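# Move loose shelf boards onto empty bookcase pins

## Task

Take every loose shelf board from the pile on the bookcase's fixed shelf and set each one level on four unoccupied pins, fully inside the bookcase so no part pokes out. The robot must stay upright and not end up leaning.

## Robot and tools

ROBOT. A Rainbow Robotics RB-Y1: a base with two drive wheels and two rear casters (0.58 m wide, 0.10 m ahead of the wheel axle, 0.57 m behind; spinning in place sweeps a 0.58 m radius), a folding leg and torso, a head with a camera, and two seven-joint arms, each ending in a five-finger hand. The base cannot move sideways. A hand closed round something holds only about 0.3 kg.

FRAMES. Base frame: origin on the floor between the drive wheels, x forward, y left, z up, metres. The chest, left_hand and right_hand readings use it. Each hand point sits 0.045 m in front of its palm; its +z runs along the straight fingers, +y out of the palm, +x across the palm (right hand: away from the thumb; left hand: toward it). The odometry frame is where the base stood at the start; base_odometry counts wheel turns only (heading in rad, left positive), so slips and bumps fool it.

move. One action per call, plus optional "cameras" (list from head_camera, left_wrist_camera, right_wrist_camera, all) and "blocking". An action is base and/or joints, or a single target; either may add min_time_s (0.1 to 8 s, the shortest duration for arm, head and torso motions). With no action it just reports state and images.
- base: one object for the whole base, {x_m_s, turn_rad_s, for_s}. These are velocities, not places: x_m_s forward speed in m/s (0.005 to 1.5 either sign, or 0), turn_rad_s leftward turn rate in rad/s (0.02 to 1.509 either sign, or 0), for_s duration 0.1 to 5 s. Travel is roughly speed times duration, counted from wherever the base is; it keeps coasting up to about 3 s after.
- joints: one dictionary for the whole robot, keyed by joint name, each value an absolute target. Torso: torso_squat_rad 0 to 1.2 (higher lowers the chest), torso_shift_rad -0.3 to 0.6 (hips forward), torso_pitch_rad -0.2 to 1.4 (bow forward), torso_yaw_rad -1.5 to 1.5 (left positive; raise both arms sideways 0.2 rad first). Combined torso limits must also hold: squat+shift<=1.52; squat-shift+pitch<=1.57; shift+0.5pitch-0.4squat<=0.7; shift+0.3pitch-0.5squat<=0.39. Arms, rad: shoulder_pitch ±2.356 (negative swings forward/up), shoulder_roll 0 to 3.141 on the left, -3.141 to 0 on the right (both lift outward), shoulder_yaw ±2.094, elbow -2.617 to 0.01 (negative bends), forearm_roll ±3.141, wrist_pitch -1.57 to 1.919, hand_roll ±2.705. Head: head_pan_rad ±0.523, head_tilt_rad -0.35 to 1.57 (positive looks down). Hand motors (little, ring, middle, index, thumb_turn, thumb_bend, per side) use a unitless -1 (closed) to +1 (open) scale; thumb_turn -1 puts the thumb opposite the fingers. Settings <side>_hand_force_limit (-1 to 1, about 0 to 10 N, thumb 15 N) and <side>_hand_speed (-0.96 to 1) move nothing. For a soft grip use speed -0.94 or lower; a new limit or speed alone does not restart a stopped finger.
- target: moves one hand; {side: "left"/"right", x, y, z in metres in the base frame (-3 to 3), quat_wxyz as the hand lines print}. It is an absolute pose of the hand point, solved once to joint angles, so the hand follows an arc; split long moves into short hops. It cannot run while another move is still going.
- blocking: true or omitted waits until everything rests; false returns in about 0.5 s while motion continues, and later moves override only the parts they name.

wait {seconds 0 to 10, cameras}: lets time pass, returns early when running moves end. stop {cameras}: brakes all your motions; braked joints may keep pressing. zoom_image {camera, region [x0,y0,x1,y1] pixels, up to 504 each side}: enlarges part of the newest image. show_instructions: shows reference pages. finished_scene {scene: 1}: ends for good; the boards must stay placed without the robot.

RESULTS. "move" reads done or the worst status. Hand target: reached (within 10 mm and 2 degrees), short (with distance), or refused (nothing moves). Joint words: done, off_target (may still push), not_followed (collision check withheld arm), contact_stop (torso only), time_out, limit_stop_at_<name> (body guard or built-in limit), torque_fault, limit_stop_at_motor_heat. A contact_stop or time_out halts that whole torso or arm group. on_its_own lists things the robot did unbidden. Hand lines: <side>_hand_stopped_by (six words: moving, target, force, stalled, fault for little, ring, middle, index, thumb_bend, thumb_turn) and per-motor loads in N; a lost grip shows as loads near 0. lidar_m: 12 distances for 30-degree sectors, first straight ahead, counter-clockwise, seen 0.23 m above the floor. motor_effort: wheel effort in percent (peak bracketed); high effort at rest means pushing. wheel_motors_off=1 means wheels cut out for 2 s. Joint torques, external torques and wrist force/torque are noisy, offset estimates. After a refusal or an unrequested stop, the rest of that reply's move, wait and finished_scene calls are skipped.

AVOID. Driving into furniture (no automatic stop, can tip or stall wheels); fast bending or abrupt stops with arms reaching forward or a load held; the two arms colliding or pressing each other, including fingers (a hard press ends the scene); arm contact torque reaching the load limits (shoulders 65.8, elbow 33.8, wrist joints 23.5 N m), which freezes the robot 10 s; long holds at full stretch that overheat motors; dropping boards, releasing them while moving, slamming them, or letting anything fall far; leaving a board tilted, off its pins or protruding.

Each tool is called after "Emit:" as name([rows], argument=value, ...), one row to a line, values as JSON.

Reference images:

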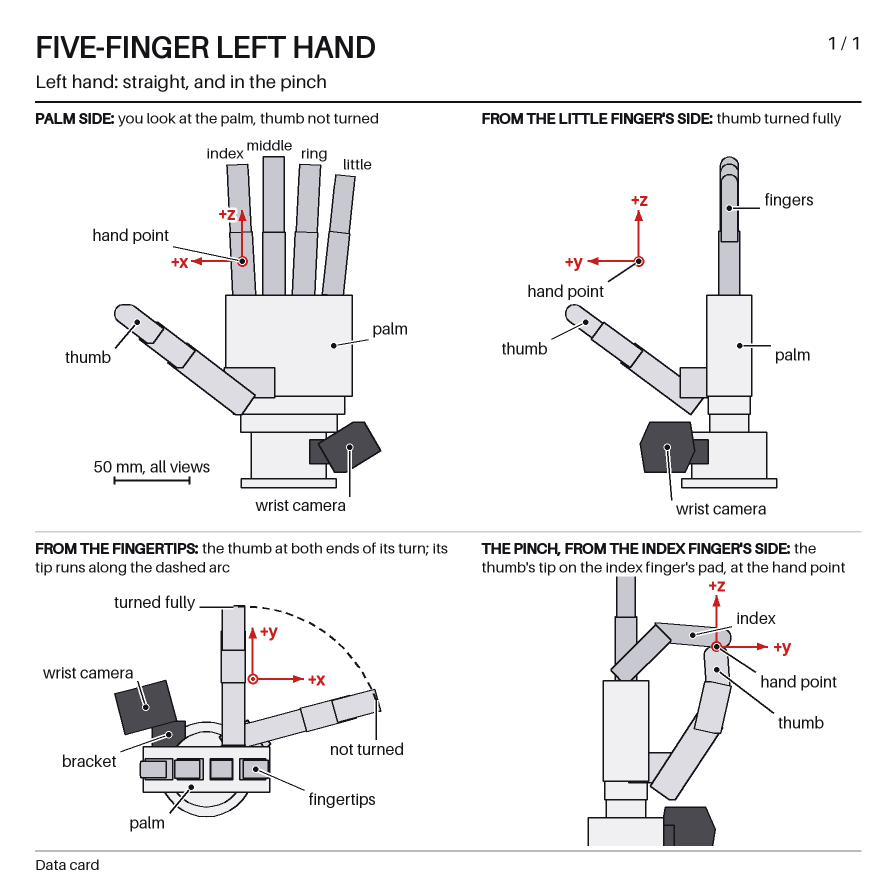

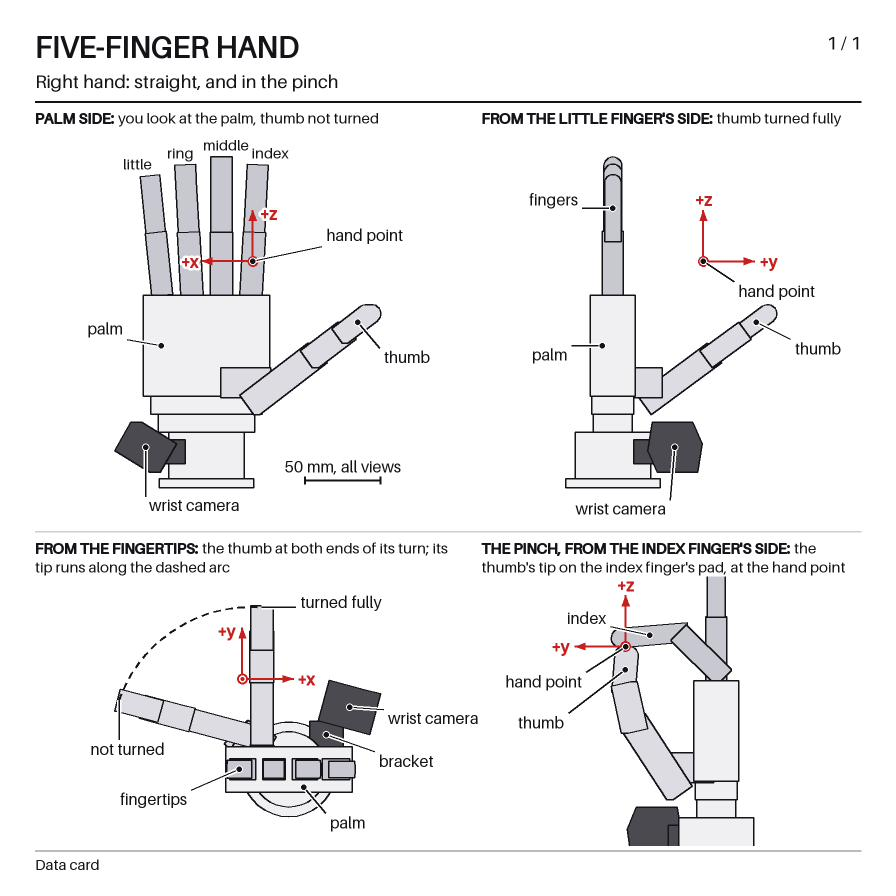

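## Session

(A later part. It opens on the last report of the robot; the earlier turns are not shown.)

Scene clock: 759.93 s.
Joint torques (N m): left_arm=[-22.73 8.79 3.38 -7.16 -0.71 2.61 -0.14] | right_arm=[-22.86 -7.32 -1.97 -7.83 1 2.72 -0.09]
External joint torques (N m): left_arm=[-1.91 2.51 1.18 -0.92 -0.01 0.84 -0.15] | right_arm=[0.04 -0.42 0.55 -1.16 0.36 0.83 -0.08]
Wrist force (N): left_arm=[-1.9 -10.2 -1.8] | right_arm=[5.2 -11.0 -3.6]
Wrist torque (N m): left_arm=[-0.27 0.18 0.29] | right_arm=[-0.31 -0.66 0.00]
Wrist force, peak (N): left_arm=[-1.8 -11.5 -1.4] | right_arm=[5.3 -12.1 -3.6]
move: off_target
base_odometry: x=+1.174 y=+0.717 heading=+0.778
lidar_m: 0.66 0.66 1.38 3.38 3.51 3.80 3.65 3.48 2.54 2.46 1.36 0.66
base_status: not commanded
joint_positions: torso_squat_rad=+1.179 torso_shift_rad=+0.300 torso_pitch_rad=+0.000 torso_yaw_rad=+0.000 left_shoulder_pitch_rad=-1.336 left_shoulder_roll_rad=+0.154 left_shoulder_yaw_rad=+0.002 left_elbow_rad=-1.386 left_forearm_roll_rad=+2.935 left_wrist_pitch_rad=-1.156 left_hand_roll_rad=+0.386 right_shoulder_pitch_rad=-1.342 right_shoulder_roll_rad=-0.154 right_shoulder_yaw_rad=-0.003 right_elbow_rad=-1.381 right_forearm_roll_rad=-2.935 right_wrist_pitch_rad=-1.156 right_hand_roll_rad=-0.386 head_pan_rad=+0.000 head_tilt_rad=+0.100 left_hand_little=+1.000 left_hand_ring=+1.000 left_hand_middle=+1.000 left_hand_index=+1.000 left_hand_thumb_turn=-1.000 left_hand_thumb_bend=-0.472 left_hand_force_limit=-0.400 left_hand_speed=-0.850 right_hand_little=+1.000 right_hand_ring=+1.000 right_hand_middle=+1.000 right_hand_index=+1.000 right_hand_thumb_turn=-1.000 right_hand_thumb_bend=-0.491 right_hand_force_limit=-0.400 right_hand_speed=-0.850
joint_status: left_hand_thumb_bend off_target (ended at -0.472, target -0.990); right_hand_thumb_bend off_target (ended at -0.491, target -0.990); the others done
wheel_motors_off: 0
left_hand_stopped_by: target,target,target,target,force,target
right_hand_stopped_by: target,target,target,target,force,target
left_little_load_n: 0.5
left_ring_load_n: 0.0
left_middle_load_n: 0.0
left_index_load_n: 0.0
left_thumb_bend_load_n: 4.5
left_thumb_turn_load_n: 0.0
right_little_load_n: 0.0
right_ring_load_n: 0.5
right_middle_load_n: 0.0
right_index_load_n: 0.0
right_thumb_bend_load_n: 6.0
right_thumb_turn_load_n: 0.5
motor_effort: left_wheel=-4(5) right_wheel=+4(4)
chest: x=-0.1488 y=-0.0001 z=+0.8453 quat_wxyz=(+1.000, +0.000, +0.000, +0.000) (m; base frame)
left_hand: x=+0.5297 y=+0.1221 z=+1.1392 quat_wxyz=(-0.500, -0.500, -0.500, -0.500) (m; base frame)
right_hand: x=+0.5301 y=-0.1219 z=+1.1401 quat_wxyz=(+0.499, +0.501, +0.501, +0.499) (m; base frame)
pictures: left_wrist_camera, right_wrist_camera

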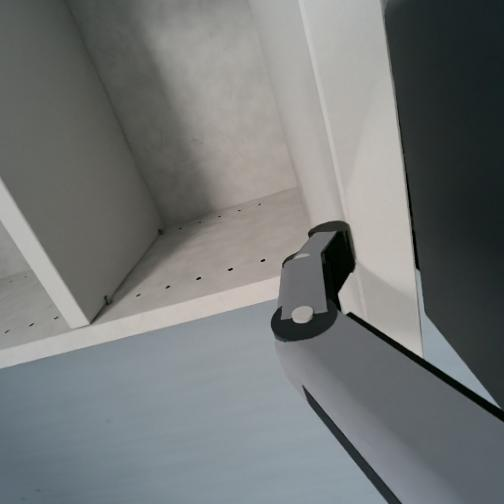

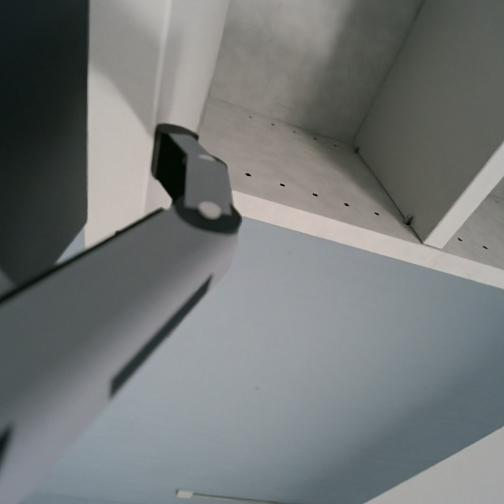

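Both gripped. Increase force and lift.

Emit:
move(joints={"left_hand_force_limit": 0.1, "right_hand_force_limit": 0.1, "left_hand_thumb_bend": -0.98, "right_hand_thumb_bend": -0.98})

Emit:
move(joints={"torso_squat_rad": 1.14}, min_time_s=1.0, cameras=["all"])

Scene clock: 765.97 s.
Joint torques (N m): left_arm=[-22.28 8.38 3.27 -6.97 -0.91 2.7 -0.12] | right_arm=[-22.93 -7.5 -1.8 -7.58 0.96 2.73 -0.08]
External joint torques (N m): left_arm=[-1.45 2.1 1.07 -0.73 -0.21 0.93 -0.13] | right_arm=[-0.04 -0.59 0.72 -0.91 0.33 0.84 -0.08]
Wrist force (N): left_arm=[-2.0 -9.4 -2.0] | right_arm=[4.9 -9.9 -3.0]
Wrist torque (N m): left_arm=[-0.21 0.16 0.43] | right_arm=[-0.22 -0.62 -0.01]
Wrist force, peak (N): left_arm=[-1.7 -11.3 -1.8] | right_arm=[5.4 -12.2 -3.4]
move: off_target
base_odometry: x=+1.174 y=+0.717 heading=+0.778
lidar_m: 0.67 0.66 1.38 3.38 3.52 3.80 3.65 3.48 2.54 2.46 1.35 0.66
base_status: not commanded
joint_positions: torso_squat_rad=+1.179 torso_shift_rad=+0.300 torso_pitch_rad=+0.000 torso_yaw_rad=+0.000 left_shoulder_pitch_rad=-1.336 left_shoulder_roll_rad=+0.154 left_shoulder_yaw_rad=+0.002 left_elbow_rad=-1.386 left_forearm_roll_rad=+2.935 left_wrist_pitch_rad=-1.156 left_hand_roll_rad=+0.386 right_shoulder_pitch_rad=-1.342 right_shoulder_roll_rad=-0.154 right_shoulder_yaw_rad=-0.003 right_elbow_rad=-1.381 right_forearm_roll_rad=-2.935 right_wrist_pitch_rad=-1.156 right_hand_roll_rad=-0.386 head_pan_rad=+0.000 head_tilt_rad=+0.100 left_hand_little=+1.000 left_hand_ring=+1.000 left_hand_middle=+1.000 left_hand_index=+1.000 left_hand_thumb_turn=-1.000 left_hand_thumb_bend=-0.481 left_hand_force_limit=+0.100 left_hand_speed=-0.850 right_hand_little=+1.000 right_hand_ring=+1.000 right_hand_middle=+1.000 right_hand_index=+1.000 right_hand_thumb_turn=-1.000 right_hand_thumb_bend=-0.499 right_hand_force_limit=+0.100 right_hand_speed=-0.850
joint_status: left_hand_thumb_bend off_target (ended at -0.481, target -0.980); right_hand_thumb_bend off_target (ended at -0.499, target -0.980); the others done
wheel_motors_off: 0
left_hand_stopped_by: target,target,target,target,force,target
right_hand_stopped_by: target,target,target,target,force,target
left_little_load_n: 0.5
left_ring_load_n: 0.0
left_middle_load_n: 0.0
left_index_load_n: 0.0
left_thumb_bend_load_n: 8.5
left_thumb_turn_load_n: 0.5
right_little_load_n: 0.5
right_ring_load_n: 0.0
right_middle_load_n: 0.0
right_index_load_n: 0.0
right_thumb_bend_load_n: 9.5
right_thumb_turn_load_n: 1.0
motor_effort: left_wheel=-5(5) right_wheel=+4(4)
chest: x=-0.1488 y=-0.0001 z=+0.8453 quat_wxyz=(+1.000, +0.000, +0.000, +0.000) (m; base frame)
left_hand: x=+0.5297 y=+0.1221 z=+1.1392 quat_wxyz=(-0.500, -0.500, -0.500, -0.500) (m; base frame)
right_hand: x=+0.5301 y=-0.1219 z=+1.1401 quat_wxyz=(+0.499, +0.501, +0.501, +0.499) (m; base frame)
pictures: none

Scene clock: 767.27 s.
Joint torques (N m): left_arm=[-24.08 8.63 3.14 -8.67 -1.27 3.61 0.02] | right_arm=[-23.69 -7.59 -2.17 -8.99 1.45 3.65 -0.17]
External joint torques (N m): left_arm=[-3.25 2.35 0.94 -2.42 -0.57 1.83 0.01] | right_arm=[-0.79 -0.68 0.35 -2.31 0.82 1.76 -0.16]
Wrist force (N): left_arm=[-3.0 -13.5 -0.8] | right_arm=[6.5 -11.8 -1.6]
Wrist torque (N m): left_arm=[-0.07 0.21 0.49] | right_arm=[0.43 -0.66 -0.11]
Wrist force, peak (N): left_arm=[-2.1 -14.5 -1.0] | right_arm=[6.0 -13.2 -2.6]
move: done
base_odometry: x=+1.174 y=+0.717 heading=+0.778
lidar_m: 0.66 0.67 1.38 3.38 3.51 3.79 3.65 3.47 2.55 2.46 1.36 0.66
base_status: not commanded
joint_positions: torso_squat_rad=+1.140 torso_shift_rad=+0.300 torso_pitch_rad=+0.001 torso_yaw_rad=+0.000 left_shoulder_pitch_rad=-1.336 left_shoulder_roll_rad=+0.154 left_shoulder_yaw_rad=+0.002 left_elbow_rad=-1.386 left_forearm_roll_rad=+2.935 left_wrist_pitch_rad=-1.156 left_hand_roll_rad=+0.386 right_shoulder_pitch_rad=-1.341 right_shoulder_roll_rad=-0.154 right_shoulder_yaw_rad=-0.003 right_elbow_rad=-1.380 right_forearm_roll_rad=-2.935 right_wrist_pitch_rad=-1.157 right_hand_roll_rad=-0.386 head_pan_rad=+0.000 head_tilt_rad=+0.100 left_hand_little=+1.000 left_hand_ring=+1.000 left_hand_middle=+1.000 left_hand_index=+1.000 left_hand_thumb_turn=-1.000 left_hand_thumb_bend=-0.481 left_hand_force_limit=+0.100 left_hand_speed=-0.850 right_hand_little=+1.000 right_hand_ring=+1.000 right_hand_middle=+1.000 right_hand_index=+1.000 right_hand_thumb_turn=-1.000 right_hand_thumb_bend=-0.498 right_hand_force_limit=+0.100 right_hand_speed=-0.850
joint_status: all done
wheel_motors_off: 0
left_hand_stopped_by: target,target,target,target,force,target
right_hand_stopped_by: target,target,target,target,force,target
left_little_load_n: 0.5
left_ring_load_n: 1.0
left_middle_load_n: 0.0
left_index_load_n: 0.0
left_thumb_bend_load_n: 8.0
left_thumb_turn_load_n: 0.5
right_little_load_n: 0.0
right_ring_load_n: 1.0
right_middle_load_n: 1.5
right_index_load_n: 0.0
right_thumb_bend_load_n: 14.0
right_thumb_turn_load_n: 0.5
motor_effort: left_wheel=-4(5) right_wheel=+4(4)
chest: x=-0.1413 y=-0.0001 z=+0.8692 quat_wxyz=(+1.000, +0.000, +0.000, +0.000) (m; base frame)
left_hand: x=+0.5376 y=+0.1223 z=+1.1624 quat_wxyz=(-0.499, -0.501, -0.501, -0.499) (m; base frame)
right_hand: x=+0.5379 y=-0.1220 z=+1.1635 quat_wxyz=(+0.499, +0.501, +0.501, +0.499) (m; base frame)
pictures: head_camera, left_wrist_camera, right_wrist_camera

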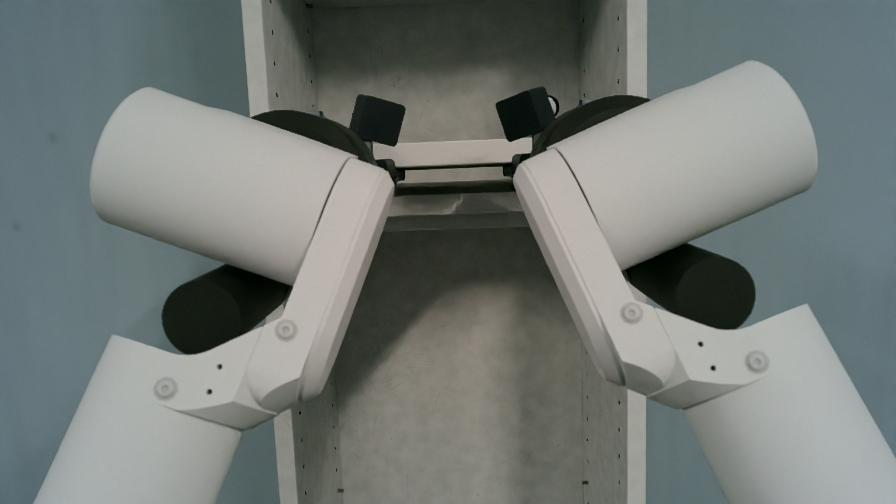

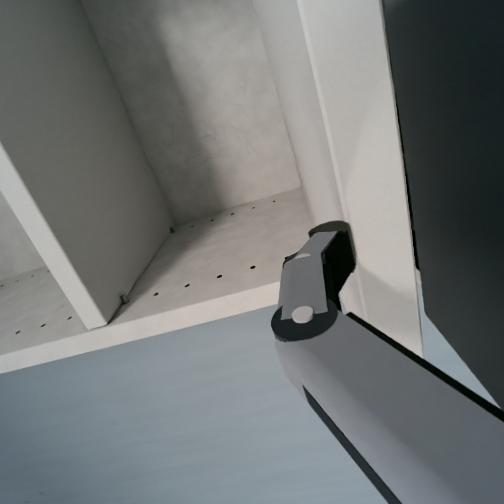

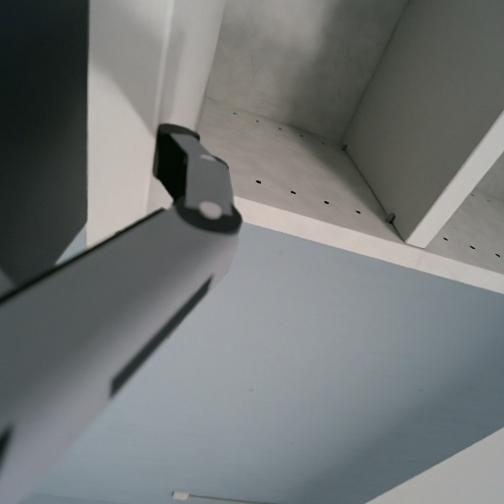

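Emit:
move(base={"x_m_s": -0.05, "for_s": 3.0})

Emit:
wait(seconds=0.3, cameras=["all"])

Scene clock: 772.90 s.
Joint torques (N m): left_arm=[-24.97 8.44 3.65 -9.28 -1.58 3.68 0.04] | right_arm=[-24.76 -7.51 -1.97 -9.49 1.62 3.65 -0.23]
External joint torques (N m): left_arm=[-4.15 2.16 1.44 -3.03 -0.88 1.91 0.03] | right_arm=[-1.86 -0.6 0.55 -2.81 0.98 1.76 -0.23]
Wrist force (N): left_arm=[-3.2 -13.5 -0.9] | right_arm=[6.0 -11.6 -1.5]
Wrist torque (N m): left_arm=[-0.11 0.22 0.48] | right_arm=[0.42 -0.57 -0.12]
Wrist force, peak (N): left_arm=[-3.3 -15.0 0.1] | right_arm=[5.8 -13.2 -3.0]
move: done
base_odometry: x=+1.067 y=+0.612 heading=+0.780
lidar_m: 0.80 1.16 1.60 3.38 3.52 3.64 3.50 3.47 2.55 2.46 1.56 1.15
base_status: done (sent for 3 of 3 s)
joint_positions: torso_squat_rad=+1.140 torso_shift_rad=+0.300 torso_pitch_rad=+0.001 torso_yaw_rad=+0.000 left_shoulder_pitch_rad=-1.336 left_shoulder_roll_rad=+0.154 left_shoulder_yaw_rad=+0.002 left_elbow_rad=-1.386 left_forearm_roll_rad=+2.935 left_wrist_pitch_rad=-1.156 left_hand_roll_rad=+0.386 right_shoulder_pitch_rad=-1.341 right_shoulder_roll_rad=-0.154 right_shoulder_yaw_rad=-0.003 right_elbow_rad=-1.380 right_forearm_roll_rad=-2.935 right_wrist_pitch_rad=-1.157 right_hand_roll_rad=-0.386 head_pan_rad=+0.000 head_tilt_rad=+0.100 left_hand_little=+1.000 left_hand_ring=+1.000 left_hand_middle=+1.000 left_hand_index=+1.000 left_hand_thumb_turn=-1.000 left_hand_thumb_bend=-0.481 left_hand_force_limit=+0.100 left_hand_speed=-0.850 right_hand_little=+1.000 right_hand_ring=+1.000 right_hand_middle=+1.000 right_hand_index=+1.000 right_hand_thumb_turn=-1.000 right_hand_thumb_bend=-0.498 right_hand_force_limit=+0.100 right_hand_speed=-0.850
joint_status: not commanded
wheel_motors_off: 0
left_hand_stopped_by: target,target,target,target,force,target
right_hand_stopped_by: target,target,target,target,force,target
left_little_load_n: 1.0
left_ring_load_n: 0.5
left_middle_load_n: 0.0
left_index_load_n: 0.0
left_thumb_bend_load_n: 8.0
left_thumb_turn_load_n: 1.0
right_little_load_n: 0.0
right_ring_load_n: 1.0
right_middle_load_n: 1.5
right_index_load_n: 0.0
right_thumb_bend_load_n: 14.0
right_thumb_turn_load_n: 1.0
motor_effort: left_wheel=+9(17) right_wheel=-8(18)
chest: x=-0.1413 y=-0.0001 z=+0.8692 quat_wxyz=(+1.000, +0.000, +0.000, +0.000) (m; base frame)
left_hand: x=+0.5376 y=+0.1223 z=+1.1623 quat_wxyz=(-0.499, -0.501, -0.501, -0.499) (m; base frame)
right_hand: x=+0.5379 y=-0.1220 z=+1.1633 quat_wxyz=(+0.499, +0.501, +0.501, +0.499) (m; base frame)
pictures: none

Scene clock: 773.20 s.
Joint torques (N m): left_arm=[-25.08 8.4 3.27 -9.19 -1.55 3.72 0.07] | right_arm=[-24.66 -7.64 -2.04 -9.5 1.58 3.83 -0.12]
External joint torques (N m): left_arm=[-4.25 2.12 1.07 -2.94 -0.86 1.95 0.06] | right_arm=[-1.76 -0.74 0.48 -2.82 0.95 1.94 -0.12]
Wrist force (N): left_arm=[-2.8 -14.5 -0.6] | right_arm=[6.0 -12.5 -1.4]
Wrist torque (N m): left_arm=[-0.11 0.22 0.50] | right_arm=[0.37 -0.53 -0.16]
Wrist force, peak (N): left_arm=[-2.8 -14.5 -0.6] | right_arm=[6.4 -12.6 -1.0]
base_odometry: x=+1.067 y=+0.612 heading=+0.780
lidar_m: 0.80 1.17 1.60 3.38 3.52 3.64 3.50 3.46 2.54 2.45 1.56 1.13
base_status: done (sent for 3 of 3 s)
joint_positions: torso_squat_rad=+1.140 torso_shift_rad=+0.300 torso_pitch_rad=+0.001 torso_yaw_rad=+0.000 left_shoulder_pitch_rad=-1.336 left_shoulder_roll_rad=+0.154 left_shoulder_yaw_rad=+0.002 left_elbow_rad=-1.386 left_forearm_roll_rad=+2.935 left_wrist_pitch_rad=-1.156 left_hand_roll_rad=+0.386 right_shoulder_pitch_rad=-1.341 right_shoulder_roll_rad=-0.154 right_shoulder_yaw_rad=-0.003 right_elbow_rad=-1.380 right_forearm_roll_rad=-2.935 right_wrist_pitch_rad=-1.157 right_hand_roll_rad=-0.386 head_pan_rad=+0.000 head_tilt_rad=+0.100 left_hand_little=+1.000 left_hand_ring=+1.000 left_hand_middle=+1.000 left_hand_index=+1.000 left_hand_thumb_turn=-1.000 left_hand_thumb_bend=-0.481 left_hand_force_limit=+0.100 left_hand_speed=-0.850 right_hand_little=+1.000 right_hand_ring=+1.000 right_hand_middle=+1.000 right_hand_index=+1.000 right_hand_thumb_turn=-1.000 right_hand_thumb_bend=-0.498 right_hand_force_limit=+0.100 right_hand_speed=-0.850
joint_status: not commanded
wheel_motors_off: 0
left_hand_stopped_by: target,target,target,target,force,target
right_hand_stopped_by: target,target,target,target,force,target
left_little_load_n: 0.5
left_ring_load_n: 0.5
left_middle_load_n: 0.0
left_index_load_n: 0.0
left_thumb_bend_load_n: 8.0
left_thumb_turn_load_n: 1.0
right_little_load_n: 0.0
right_ring_load_n: 0.5
right_middle_load_n: 1.5
right_index_load_n: 0.0
right_thumb_bend_load_n: 14.0
right_thumb_turn_load_n: 0.5
motor_effort: left_wheel=+9(17) right_wheel=-8(18)
chest: x=-0.1413 y=-0.0001 z=+0.8692 quat_wxyz=(+1.000, +0.000, +0.000, +0.000) (m; base frame)
left_hand: x=+0.5376 y=+0.1223 z=+1.1623 quat_wxyz=(-0.499, -0.501, -0.501, -0.499) (m; base frame)
right_hand: x=+0.5379 y=-0.1220 z=+1.1633 quat_wxyz=(+0.499, +0.501, +0.501, +0.499) (m; base frame)
wait: 0.30 s; at rest by 0.27 s
pictures: head_camera, left_wrist_camera, right_wrist_camera

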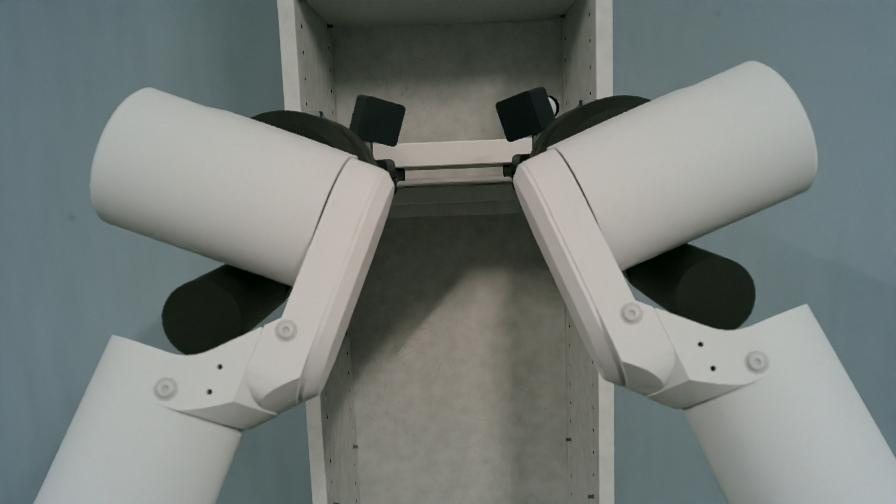

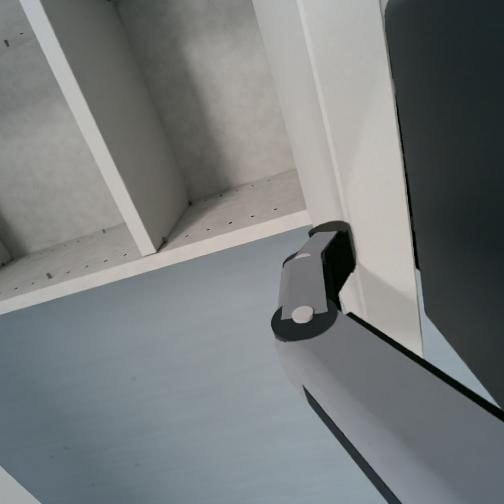

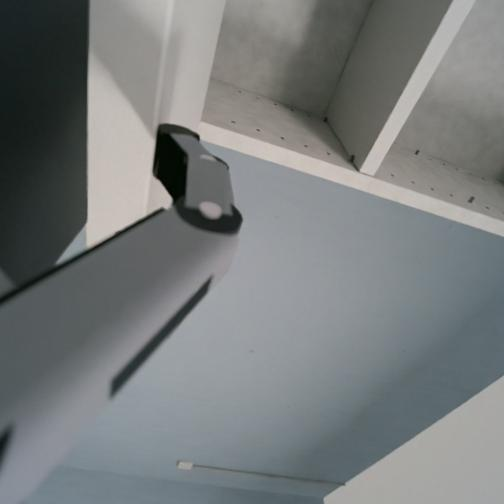

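Emit:
move(joints={"torso_squat_rad": 0.05, "torso_shift_rad": 0.0, "head_tilt_rad": 0.0}, min_time_s=5, cameras=["all"])

Scene clock: 787.60 s.
Joint torques (N m): left_arm=[-25.83 8.61 3.62 -9.45 -1.55 3.74 -0.01] | right_arm=[-25.41 -8.3 -1.9 -9.65 1.64 3.78 -0.32]
External joint torques (N m): left_arm=[-5 2.33 1.42 -3.2 -0.85 1.96 -0.02] | right_arm=[-2.51 -1.4 0.62 -2.97 1.01 1.89 -0.31]
Wrist force (N): left_arm=[-3.1 -12.8 -0.3] | right_arm=[6.0 -10.6 -2.6]
Wrist torque (N m): left_arm=[-0.15 0.39 0.48] | right_arm=[0.48 -0.71 -0.05]
Wrist force, peak (N): left_arm=[-2.7 -17.7 -2.9] | right_arm=[6.5 -15.5 -1.7]
move: done
base_odometry: x=+1.067 y=+0.612 heading=+0.780
lidar_m: 0.81 1.16 1.60 3.39 3.52 3.64 3.50 3.47 2.55 2.46 1.57 1.15
base_status: not commanded
joint_positions: torso_squat_rad=+0.050 torso_shift_rad=+0.000 torso_pitch_rad=+0.001 torso_yaw_rad=+0.000 left_shoulder_pitch_rad=-1.336 left_shoulder_roll_rad=+0.154 left_shoulder_yaw_rad=+0.002 left_elbow_rad=-1.386 left_forearm_roll_rad=+2.935 left_wrist_pitch_rad=-1.156 left_hand_roll_rad=+0.386 right_shoulder_pitch_rad=-1.341 right_shoulder_roll_rad=-0.154 right_shoulder_yaw_rad=-0.003 right_elbow_rad=-1.380 right_forearm_roll_rad=-2.936 right_wrist_pitch_rad=-1.157 right_hand_roll_rad=-0.386 head_pan_rad=+0.000 head_tilt_rad=+0.000 left_hand_little=+1.000 left_hand_ring=+1.000 left_hand_middle=+1.000 left_hand_index=+1.000 left_hand_thumb_turn=-1.000 left_hand_thumb_bend=-0.480 left_hand_force_limit=+0.100 left_hand_speed=-0.850 right_hand_little=+1.000 right_hand_ring=+1.000 right_hand_middle=+1.000 right_hand_index=+1.000 right_hand_thumb_turn=-1.000 right_hand_thumb_bend=-0.496 right_hand_force_limit=+0.100 right_hand_speed=-0.850
joint_status: all done
wheel_motors_off: 0
left_hand_stopped_by: target,target,target,target,force,target
right_hand_stopped_by: target,target,target,target,force,target
left_little_load_n: 0.5
left_ring_load_n: 0.5
left_middle_load_n: 0.0
left_index_load_n: 0.0
left_thumb_bend_load_n: 7.0
left_thumb_turn_load_n: 0.5
right_little_load_n: 0.0
right_ring_load_n: 1.0
right_middle_load_n: 1.5
right_index_load_n: 0.0
right_thumb_bend_load_n: 13.5
right_thumb_turn_load_n: 1.0
motor_effort: left_wheel=+9(10) right_wheel=-10(10)
chest: x=-0.2276 y=-0.0002 z=+1.2891 quat_wxyz=(+1.000, +0.000, +0.000, +0.000) (m; base frame)
left_hand: x=+0.4513 y=+0.1222 z=+1.5820 quat_wxyz=(-0.499, -0.501, -0.501, -0.499) (m; base frame)
right_hand: x=+0.4517 y=-0.1221 z=+1.5830 quat_wxyz=(+0.499, +0.501, +0.501, +0.499) (m; base frame)
pictures: head_camera, left_wrist_camera, right_wrist_camera

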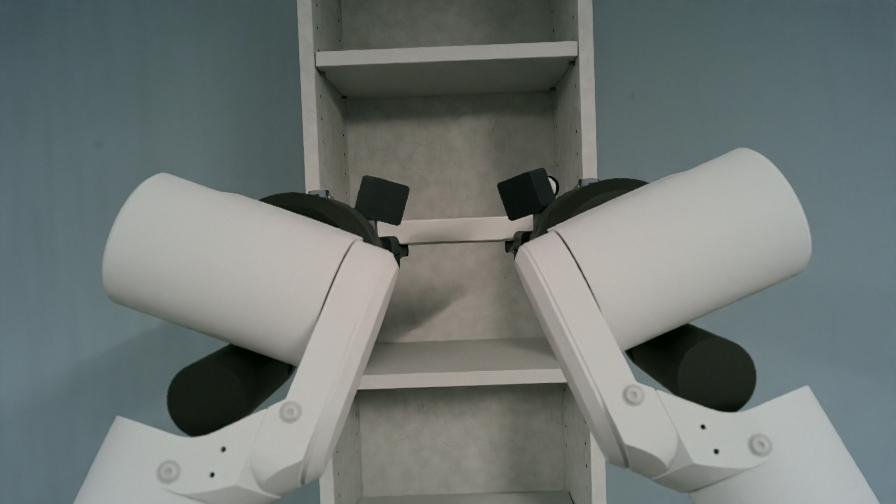

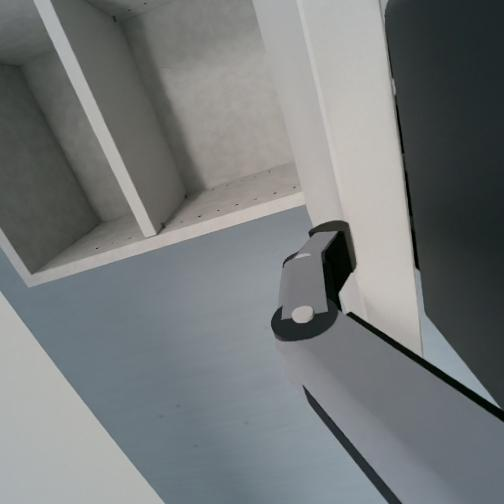

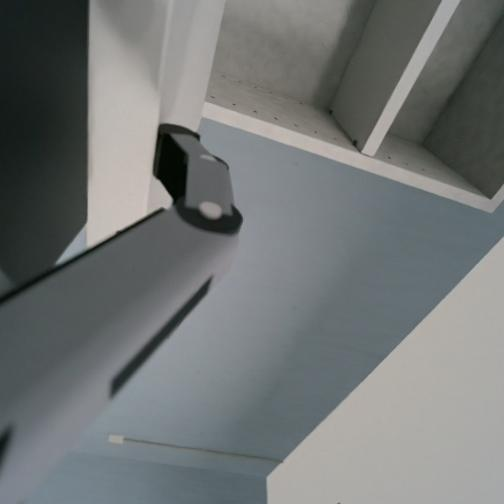

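Emit:
zoom_image(camera="head_camera", region=[280, 130, 620, 280])

Emit:
zoom_image(camera="left_wrist_camera", region=[0, 0, 330, 300])

Emit:
zoom_image(camera="right_wrist_camera", region=[180, 0, 504, 250])

Scaled by 1.482 from the camera's 896x504 image, which has a finer 1280x720 frame.

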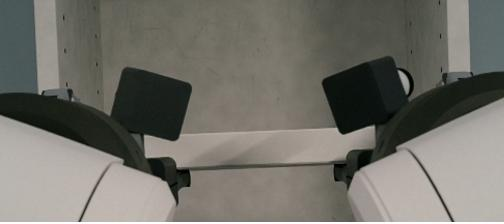

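Scaled by 1.527 from the camera's 504x504 image, which has a finer 720x720 frame.

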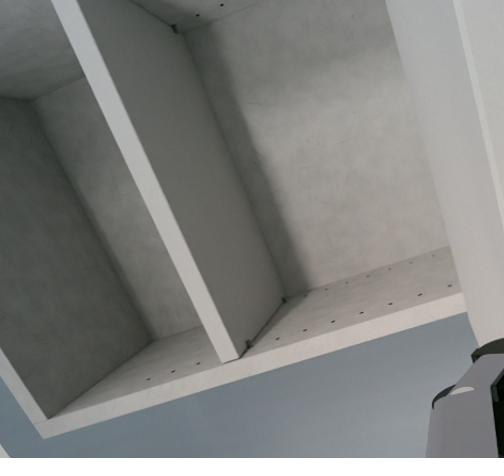

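Scaled by 1.556 from the camera's 504x504 image, which has a finer 720x720 frame.

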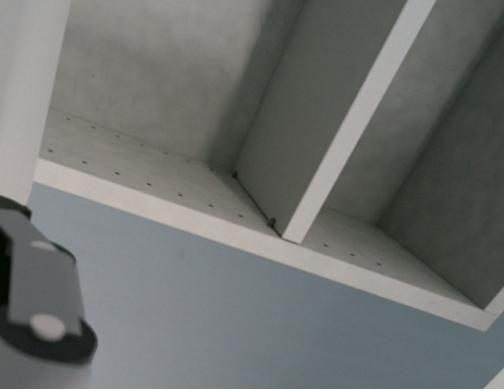

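Emit:
move(joints={"torso_squat_rad": 0.0, "head_tilt_rad": 0.1}, base={"x_m_s": 0.05, "for_s": 2.0})

Emit:
wait(seconds=0.3, cameras=["all"])

Scene clock: 804.77 s.
Joint torques (N m): left_arm=[-25.81 8.67 3.29 -9.27 -1.39 3.77 0.08] | right_arm=[-25.49 -8.19 -2.05 -9.71 1.68 3.67 -0.29]
External joint torques (N m): left_arm=[-4.98 2.39 1.09 -3.02 -0.69 2 0.07] | right_arm=[-2.59 -1.28 0.47 -3.04 1.04 1.77 -0.28]
Wrist force (N): left_arm=[-3.0 -13.1 -0.2] | right_arm=[5.7 -10.6 -2.4]
Wrist torque (N m): left_arm=[-0.17 0.39 0.49] | right_arm=[0.53 -0.63 -0.09]
Wrist force, peak (N): left_arm=[-2.8 -15.2 0.5] | right_arm=[6.8 -13.4 -1.4]
move: done
base_odometry: x=+1.138 y=+0.682 heading=+0.779
lidar_m: 0.70 0.72 1.46 3.38 3.52 3.74 3.60 3.48 2.55 2.46 1.41 0.71
base_status: done (sent for 2 of 2 s)
joint_positions: torso_squat_rad=+0.000 torso_shift_rad=+0.000 torso_pitch_rad=+0.001 torso_yaw_rad=+0.000 left_shoulder_pitch_rad=-1.336 left_shoulder_roll_rad=+0.154 left_shoulder_yaw_rad=+0.002 left_elbow_rad=-1.386 left_forearm_roll_rad=+2.935 left_wrist_pitch_rad=-1.156 left_hand_roll_rad=+0.386 right_shoulder_pitch_rad=-1.341 right_shoulder_roll_rad=-0.154 right_shoulder_yaw_rad=-0.003 right_elbow_rad=-1.380 right_forearm_roll_rad=-2.936 right_wrist_pitch_rad=-1.157 right_hand_roll_rad=-0.386 head_pan_rad=+0.000 head_tilt_rad=+0.100 left_hand_little=+1.000 left_hand_ring=+1.000 left_hand_middle=+1.000 left_hand_index=+1.000 left_hand_thumb_turn=-1.000 left_hand_thumb_bend=-0.480 left_hand_force_limit=+0.100 left_hand_speed=-0.850 right_hand_little=+1.000 right_hand_ring=+1.000 right_hand_middle=+1.000 right_hand_index=+1.000 right_hand_thumb_turn=-1.000 right_hand_thumb_bend=-0.496 right_hand_force_limit=+0.100 right_hand_speed=-0.850
joint_status: all done
wheel_motors_off: 0
left_hand_stopped_by: target,target,target,target,force,target
right_hand_stopped_by: target,target,target,target,force,target
left_little_load_n: 0.5
left_ring_load_n: 0.5
left_middle_load_n: 0.0
left_index_load_n: 0.0
left_thumb_bend_load_n: 7.5
left_thumb_turn_load_n: 0.5
right_little_load_n: 0.0
right_ring_load_n: 1.0
right_middle_load_n: 1.5
right_index_load_n: 0.0
right_thumb_bend_load_n: 13.5
right_thumb_turn_load_n: 0.5
motor_effort: left_wheel=-6(21) right_wheel=+6(15)
chest: x=-0.2276 y=-0.0002 z=+1.2899 quat_wxyz=(+1.000, +0.000, +0.000, +0.000) (m; base frame)
left_hand: x=+0.4514 y=+0.1222 z=+1.5829 quat_wxyz=(-0.499, -0.501, -0.501, -0.499) (m; base frame)
right_hand: x=+0.4518 y=-0.1221 z=+1.5839 quat_wxyz=(+0.499, +0.501, +0.501, +0.499) (m; base frame)
pictures: none

Scene clock: 805.07 s.
Joint torques (N m): left_arm=[-25.58 8.65 3.08 -9.32 -1.33 3.84 0.08] | right_arm=[-25.37 -8.26 -2.25 -9.84 1.74 3.74 -0.27]
External joint torques (N m): left_arm=[-4.76 2.37 0.88 -3.07 -0.63 2.06 0.07] | right_arm=[-2.47 -1.36 0.27 -3.16 1.1 1.85 -0.26]
Wrist force (N): left_arm=[-3.1 -12.7 -0.4] | right_arm=[5.4 -10.9 -2.6]
Wrist torque (N m): left_arm=[-0.13 0.40 0.49] | right_arm=[0.45 -0.59 -0.13]
Wrist force, peak (N): left_arm=[-2.6 -14.5 -0.3] | right_arm=[6.5 -12.0 -2.8]
base_odometry: x=+1.138 y=+0.682 heading=+0.779
lidar_m: 0.71 0.71 1.46 3.38 3.51 3.76 3.60 3.47 2.54 2.47 1.42 0.70
base_status: done (sent for 2 of 2 s)
joint_positions: torso_squat_rad=+0.000 torso_shift_rad=+0.000 torso_pitch_rad=+0.001 torso_yaw_rad=+0.000 left_shoulder_pitch_rad=-1.336 left_shoulder_roll_rad=+0.154 left_shoulder_yaw_rad=+0.002 left_elbow_rad=-1.386 left_forearm_roll_rad=+2.935 left_wrist_pitch_rad=-1.156 left_hand_roll_rad=+0.386 right_shoulder_pitch_rad=-1.341 right_shoulder_roll_rad=-0.154 right_shoulder_yaw_rad=-0.003 right_elbow_rad=-1.380 right_forearm_roll_rad=-2.936 right_wrist_pitch_rad=-1.157 right_hand_roll_rad=-0.386 head_pan_rad=+0.000 head_tilt_rad=+0.100 left_hand_little=+1.000 left_hand_ring=+1.000 left_hand_middle=+1.000 left_hand_index=+1.000 left_hand_thumb_turn=-1.000 left_hand_thumb_bend=-0.480 left_hand_force_limit=+0.100 left_hand_speed=-0.850 right_hand_little=+1.000 right_hand_ring=+1.000 right_hand_middle=+1.000 right_hand_index=+1.000 right_hand_thumb_turn=-1.000 right_hand_thumb_bend=-0.496 right_hand_force_limit=+0.100 right_hand_speed=-0.850
joint_status: all done
wheel_motors_off: 0
left_hand_stopped_by: target,target,target,target,force,target
right_hand_stopped_by: target,target,target,target,force,target
left_little_load_n: 0.5
left_ring_load_n: 0.5
left_middle_load_n: 0.0
left_index_load_n: 0.0
left_thumb_bend_load_n: 7.0
left_thumb_turn_load_n: 0.5
right_little_load_n: 0.0
right_ring_load_n: 1.0
right_middle_load_n: 1.5
right_index_load_n: 0.0
right_thumb_bend_load_n: 13.5
right_thumb_turn_load_n: 1.0
motor_effort: left_wheel=-4(21) right_wheel=+6(15)
chest: x=-0.2276 y=-0.0002 z=+1.2899 quat_wxyz=(+1.000, +0.000, +0.000, +0.000) (m; base frame)
left_hand: x=+0.4514 y=+0.1222 z=+1.5829 quat_wxyz=(-0.499, -0.501, -0.501, -0.499) (m; base frame)
right_hand: x=+0.4517 y=-0.1221 z=+1.5839 quat_wxyz=(+0.499, +0.501, +0.501, +0.499) (m; base frame)
wait: 0.30 s; at rest by 0.27 s
pictures: head_camera, left_wrist_camera, right_wrist_camera

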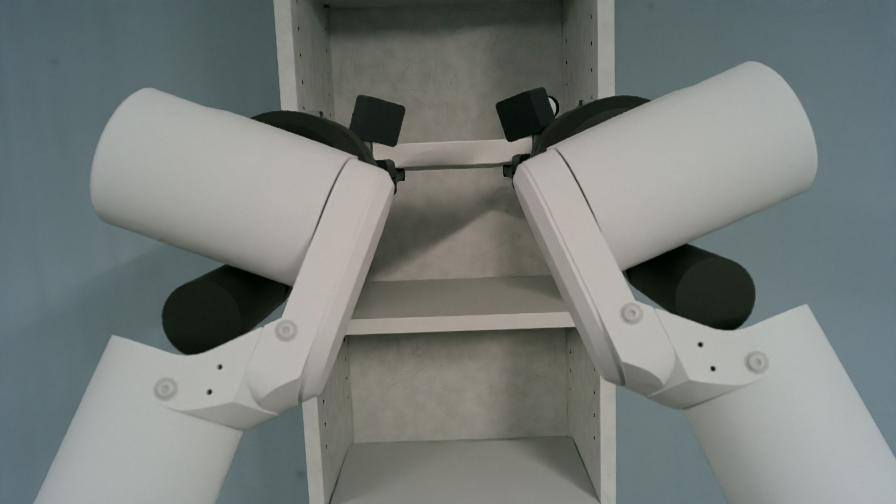

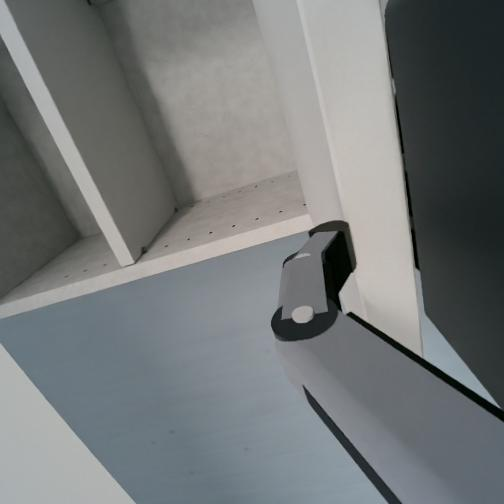

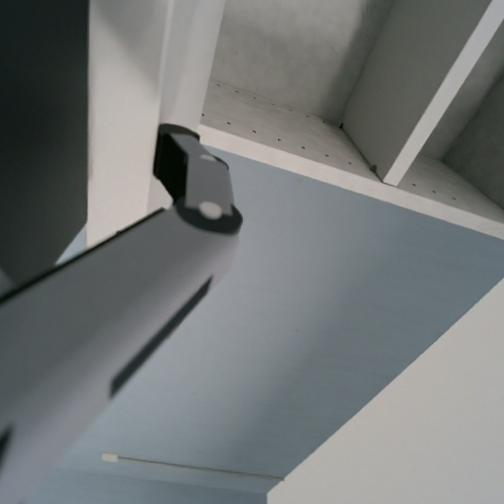

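Emit:
move(base={"x_m_s": 0.03, "for_s": 1.7})

Emit:
wait(seconds=0.3, cameras=["all"])

Scene clock: 811.93 s.
Joint torques (N m): left_arm=[-25.78 8.89 3.03 -9.48 -1.43 3.82 -0.12] | right_arm=[-25.26 -8.15 -2.03 -9.86 1.63 3.83 -0.18]
External joint torques (N m): left_arm=[-4.95 2.61 0.83 -3.23 -0.73 2.05 -0.13] | right_arm=[-2.36 -1.24 0.49 -3.18 1 1.93 -0.17]
Wrist force (N): left_arm=[-2.7 -14.2 -0.4] | right_arm=[6.0 -12.4 -2.4]
Wrist torque (N m): left_arm=[-0.14 0.38 0.48] | right_arm=[0.45 -0.62 -0.15]
Wrist force, peak (N): left_arm=[-2.6 -15.2 -0.6] | right_arm=[6.6 -13.2 -2.2]
move: done
base_odometry: x=+1.175 y=+0.718 heading=+0.779
lidar_m: 0.66 0.67 1.38 3.39 3.52 3.80 3.65 3.47 2.55 2.46 1.35 0.66
base_status: done (sent for 1.7 of 1.7 s)
joint_positions: torso_squat_rad=+0.000 torso_shift_rad=+0.000 torso_pitch_rad=+0.001 torso_yaw_rad=+0.000 left_shoulder_pitch_rad=-1.336 left_shoulder_roll_rad=+0.154 left_shoulder_yaw_rad=+0.002 left_elbow_rad=-1.386 left_forearm_roll_rad=+2.935 left_wrist_pitch_rad=-1.156 left_hand_roll_rad=+0.386 right_shoulder_pitch_rad=-1.341 right_shoulder_roll_rad=-0.154 right_shoulder_yaw_rad=-0.003 right_elbow_rad=-1.380 right_forearm_roll_rad=-2.936 right_wrist_pitch_rad=-1.157 right_hand_roll_rad=-0.386 head_pan_rad=+0.000 head_tilt_rad=+0.100 left_hand_little=+1.000 left_hand_ring=+1.000 left_hand_middle=+1.000 left_hand_index=+1.000 left_hand_thumb_turn=-1.000 left_hand_thumb_bend=-0.480 left_hand_force_limit=+0.100 left_hand_speed=-0.850 right_hand_little=+1.000 right_hand_ring=+1.000 right_hand_middle=+1.000 right_hand_index=+1.000 right_hand_thumb_turn=-1.000 right_hand_thumb_bend=-0.496 right_hand_force_limit=+0.100 right_hand_speed=-0.850
joint_status: not commanded
wheel_motors_off: 0
left_hand_stopped_by: target,target,target,target,force,target
right_hand_stopped_by: target,target,target,target,force,target
left_little_load_n: 0.5
left_ring_load_n: 0.5
left_middle_load_n: 0.0
left_index_load_n: 0.0
left_thumb_bend_load_n: 7.0
left_thumb_turn_load_n: 0.5
right_little_load_n: 0.0
right_ring_load_n: 1.0
right_middle_load_n: 1.5
right_index_load_n: 0.0
right_thumb_bend_load_n: 13.5
right_thumb_turn_load_n: 1.0
motor_effort: left_wheel=+7(14) right_wheel=+1(21)
chest: x=-0.2276 y=-0.0002 z=+1.2899 quat_wxyz=(+1.000, +0.000, +0.000, +0.000) (m; base frame)
left_hand: x=+0.4514 y=+0.1222 z=+1.5829 quat_wxyz=(-0.499, -0.501, -0.501, -0.499) (m; base frame)
right_hand: x=+0.4517 y=-0.1221 z=+1.5839 quat_wxyz=(+0.499, +0.501, +0.501, +0.499) (m; base frame)
pictures: none

Scene clock: 812.23 s.
Joint torques (N m): left_arm=[-25.51 8.65 3.04 -9.42 -1.31 3.83 0] | right_arm=[-25.43 -7.89 -2.53 -9.82 1.61 3.84 -0.36]
External joint torques (N m): left_arm=[-4.69 2.36 0.83 -3.17 -0.61 2.06 -0.01] | right_arm=[-2.53 -0.99 -0.01 -3.14 0.98 1.95 -0.35]
Wrist force (N): left_arm=[-2.7 -14.3 -0.2] | right_arm=[6.1 -11.7 -2.2]
Wrist torque (N m): left_arm=[-0.14 0.39 0.48] | right_arm=[0.58 -0.67 -0.07]
Wrist force, peak (N): left_arm=[-2.5 -14.5 -0.2] | right_arm=[6.2 -12.7 -2.5]
base_odometry: x=+1.175 y=+0.718 heading=+0.779
lidar_m: 0.66 0.66 1.38 3.37 3.52 3.80 3.65 3.46 2.56 2.46 1.34 0.65
base_status: done (sent for 1.7 of 1.7 s)
joint_positions: torso_squat_rad=+0.000 torso_shift_rad=+0.000 torso_pitch_rad=+0.001 torso_yaw_rad=+0.000 left_shoulder_pitch_rad=-1.336 left_shoulder_roll_rad=+0.154 left_shoulder_yaw_rad=+0.002 left_elbow_rad=-1.386 left_forearm_roll_rad=+2.935 left_wrist_pitch_rad=-1.156 left_hand_roll_rad=+0.386 right_shoulder_pitch_rad=-1.341 right_shoulder_roll_rad=-0.154 right_shoulder_yaw_rad=-0.003 right_elbow_rad=-1.380 right_forearm_roll_rad=-2.936 right_wrist_pitch_rad=-1.157 right_hand_roll_rad=-0.386 head_pan_rad=+0.000 head_tilt_rad=+0.100 left_hand_little=+1.000 left_hand_ring=+1.000 left_hand_middle=+1.000 left_hand_index=+1.000 left_hand_thumb_turn=-1.000 left_hand_thumb_bend=-0.480 left_hand_force_limit=+0.100 left_hand_speed=-0.850 right_hand_little=+1.000 right_hand_ring=+1.000 right_hand_middle=+1.000 right_hand_index=+1.000 right_hand_thumb_turn=-1.000 right_hand_thumb_bend=-0.496 right_hand_force_limit=+0.100 right_hand_speed=-0.850
joint_status: not commanded
wheel_motors_off: 0
left_hand_stopped_by: target,target,target,target,force,target
right_hand_stopped_by: target,target,target,target,force,target
left_little_load_n: 1.0
left_ring_load_n: 1.0
left_middle_load_n: 0.0
left_index_load_n: 0.0
left_thumb_bend_load_n: 7.0
left_thumb_turn_load_n: 0.5
right_little_load_n: 0.0
right_ring_load_n: 1.0
right_middle_load_n: 1.5
right_index_load_n: 0.0
right_thumb_bend_load_n: 13.5
right_thumb_turn_load_n: 0.5
motor_effort: left_wheel=+6(14) right_wheel=+1(21)
chest: x=-0.2276 y=-0.0002 z=+1.2899 quat_wxyz=(+1.000, +0.000, +0.000, +0.000) (m; base frame)
left_hand: x=+0.4514 y=+0.1222 z=+1.5829 quat_wxyz=(-0.499, -0.501, -0.501, -0.499) (m; base frame)
right_hand: x=+0.4517 y=-0.1221 z=+1.5839 quat_wxyz=(+0.499, +0.501, +0.501, +0.499) (m; base frame)
wait: 0.30 s; at rest by 0.27 s
pictures: head_camera, left_wrist_camera, right_wrist_camera

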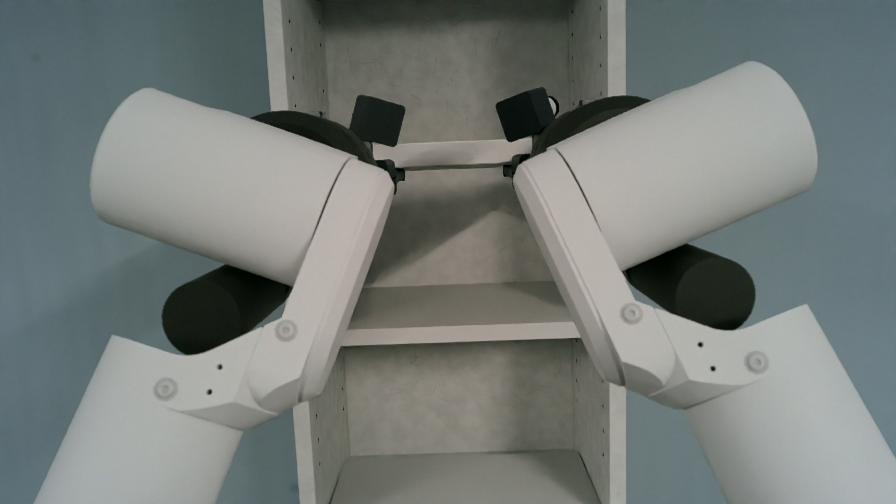

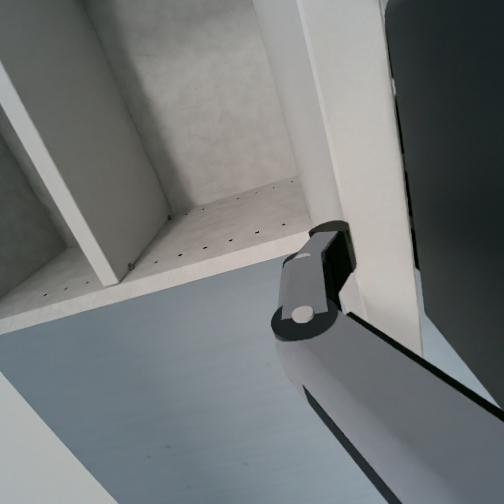

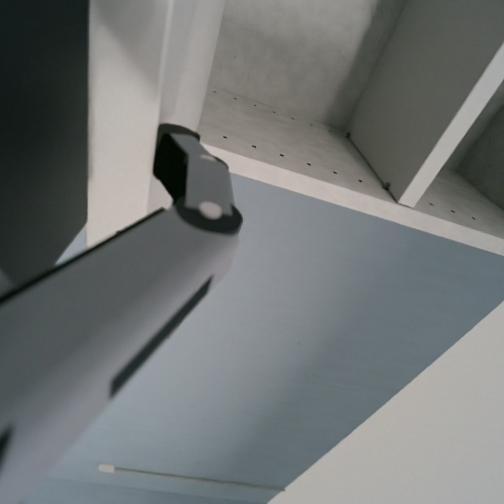

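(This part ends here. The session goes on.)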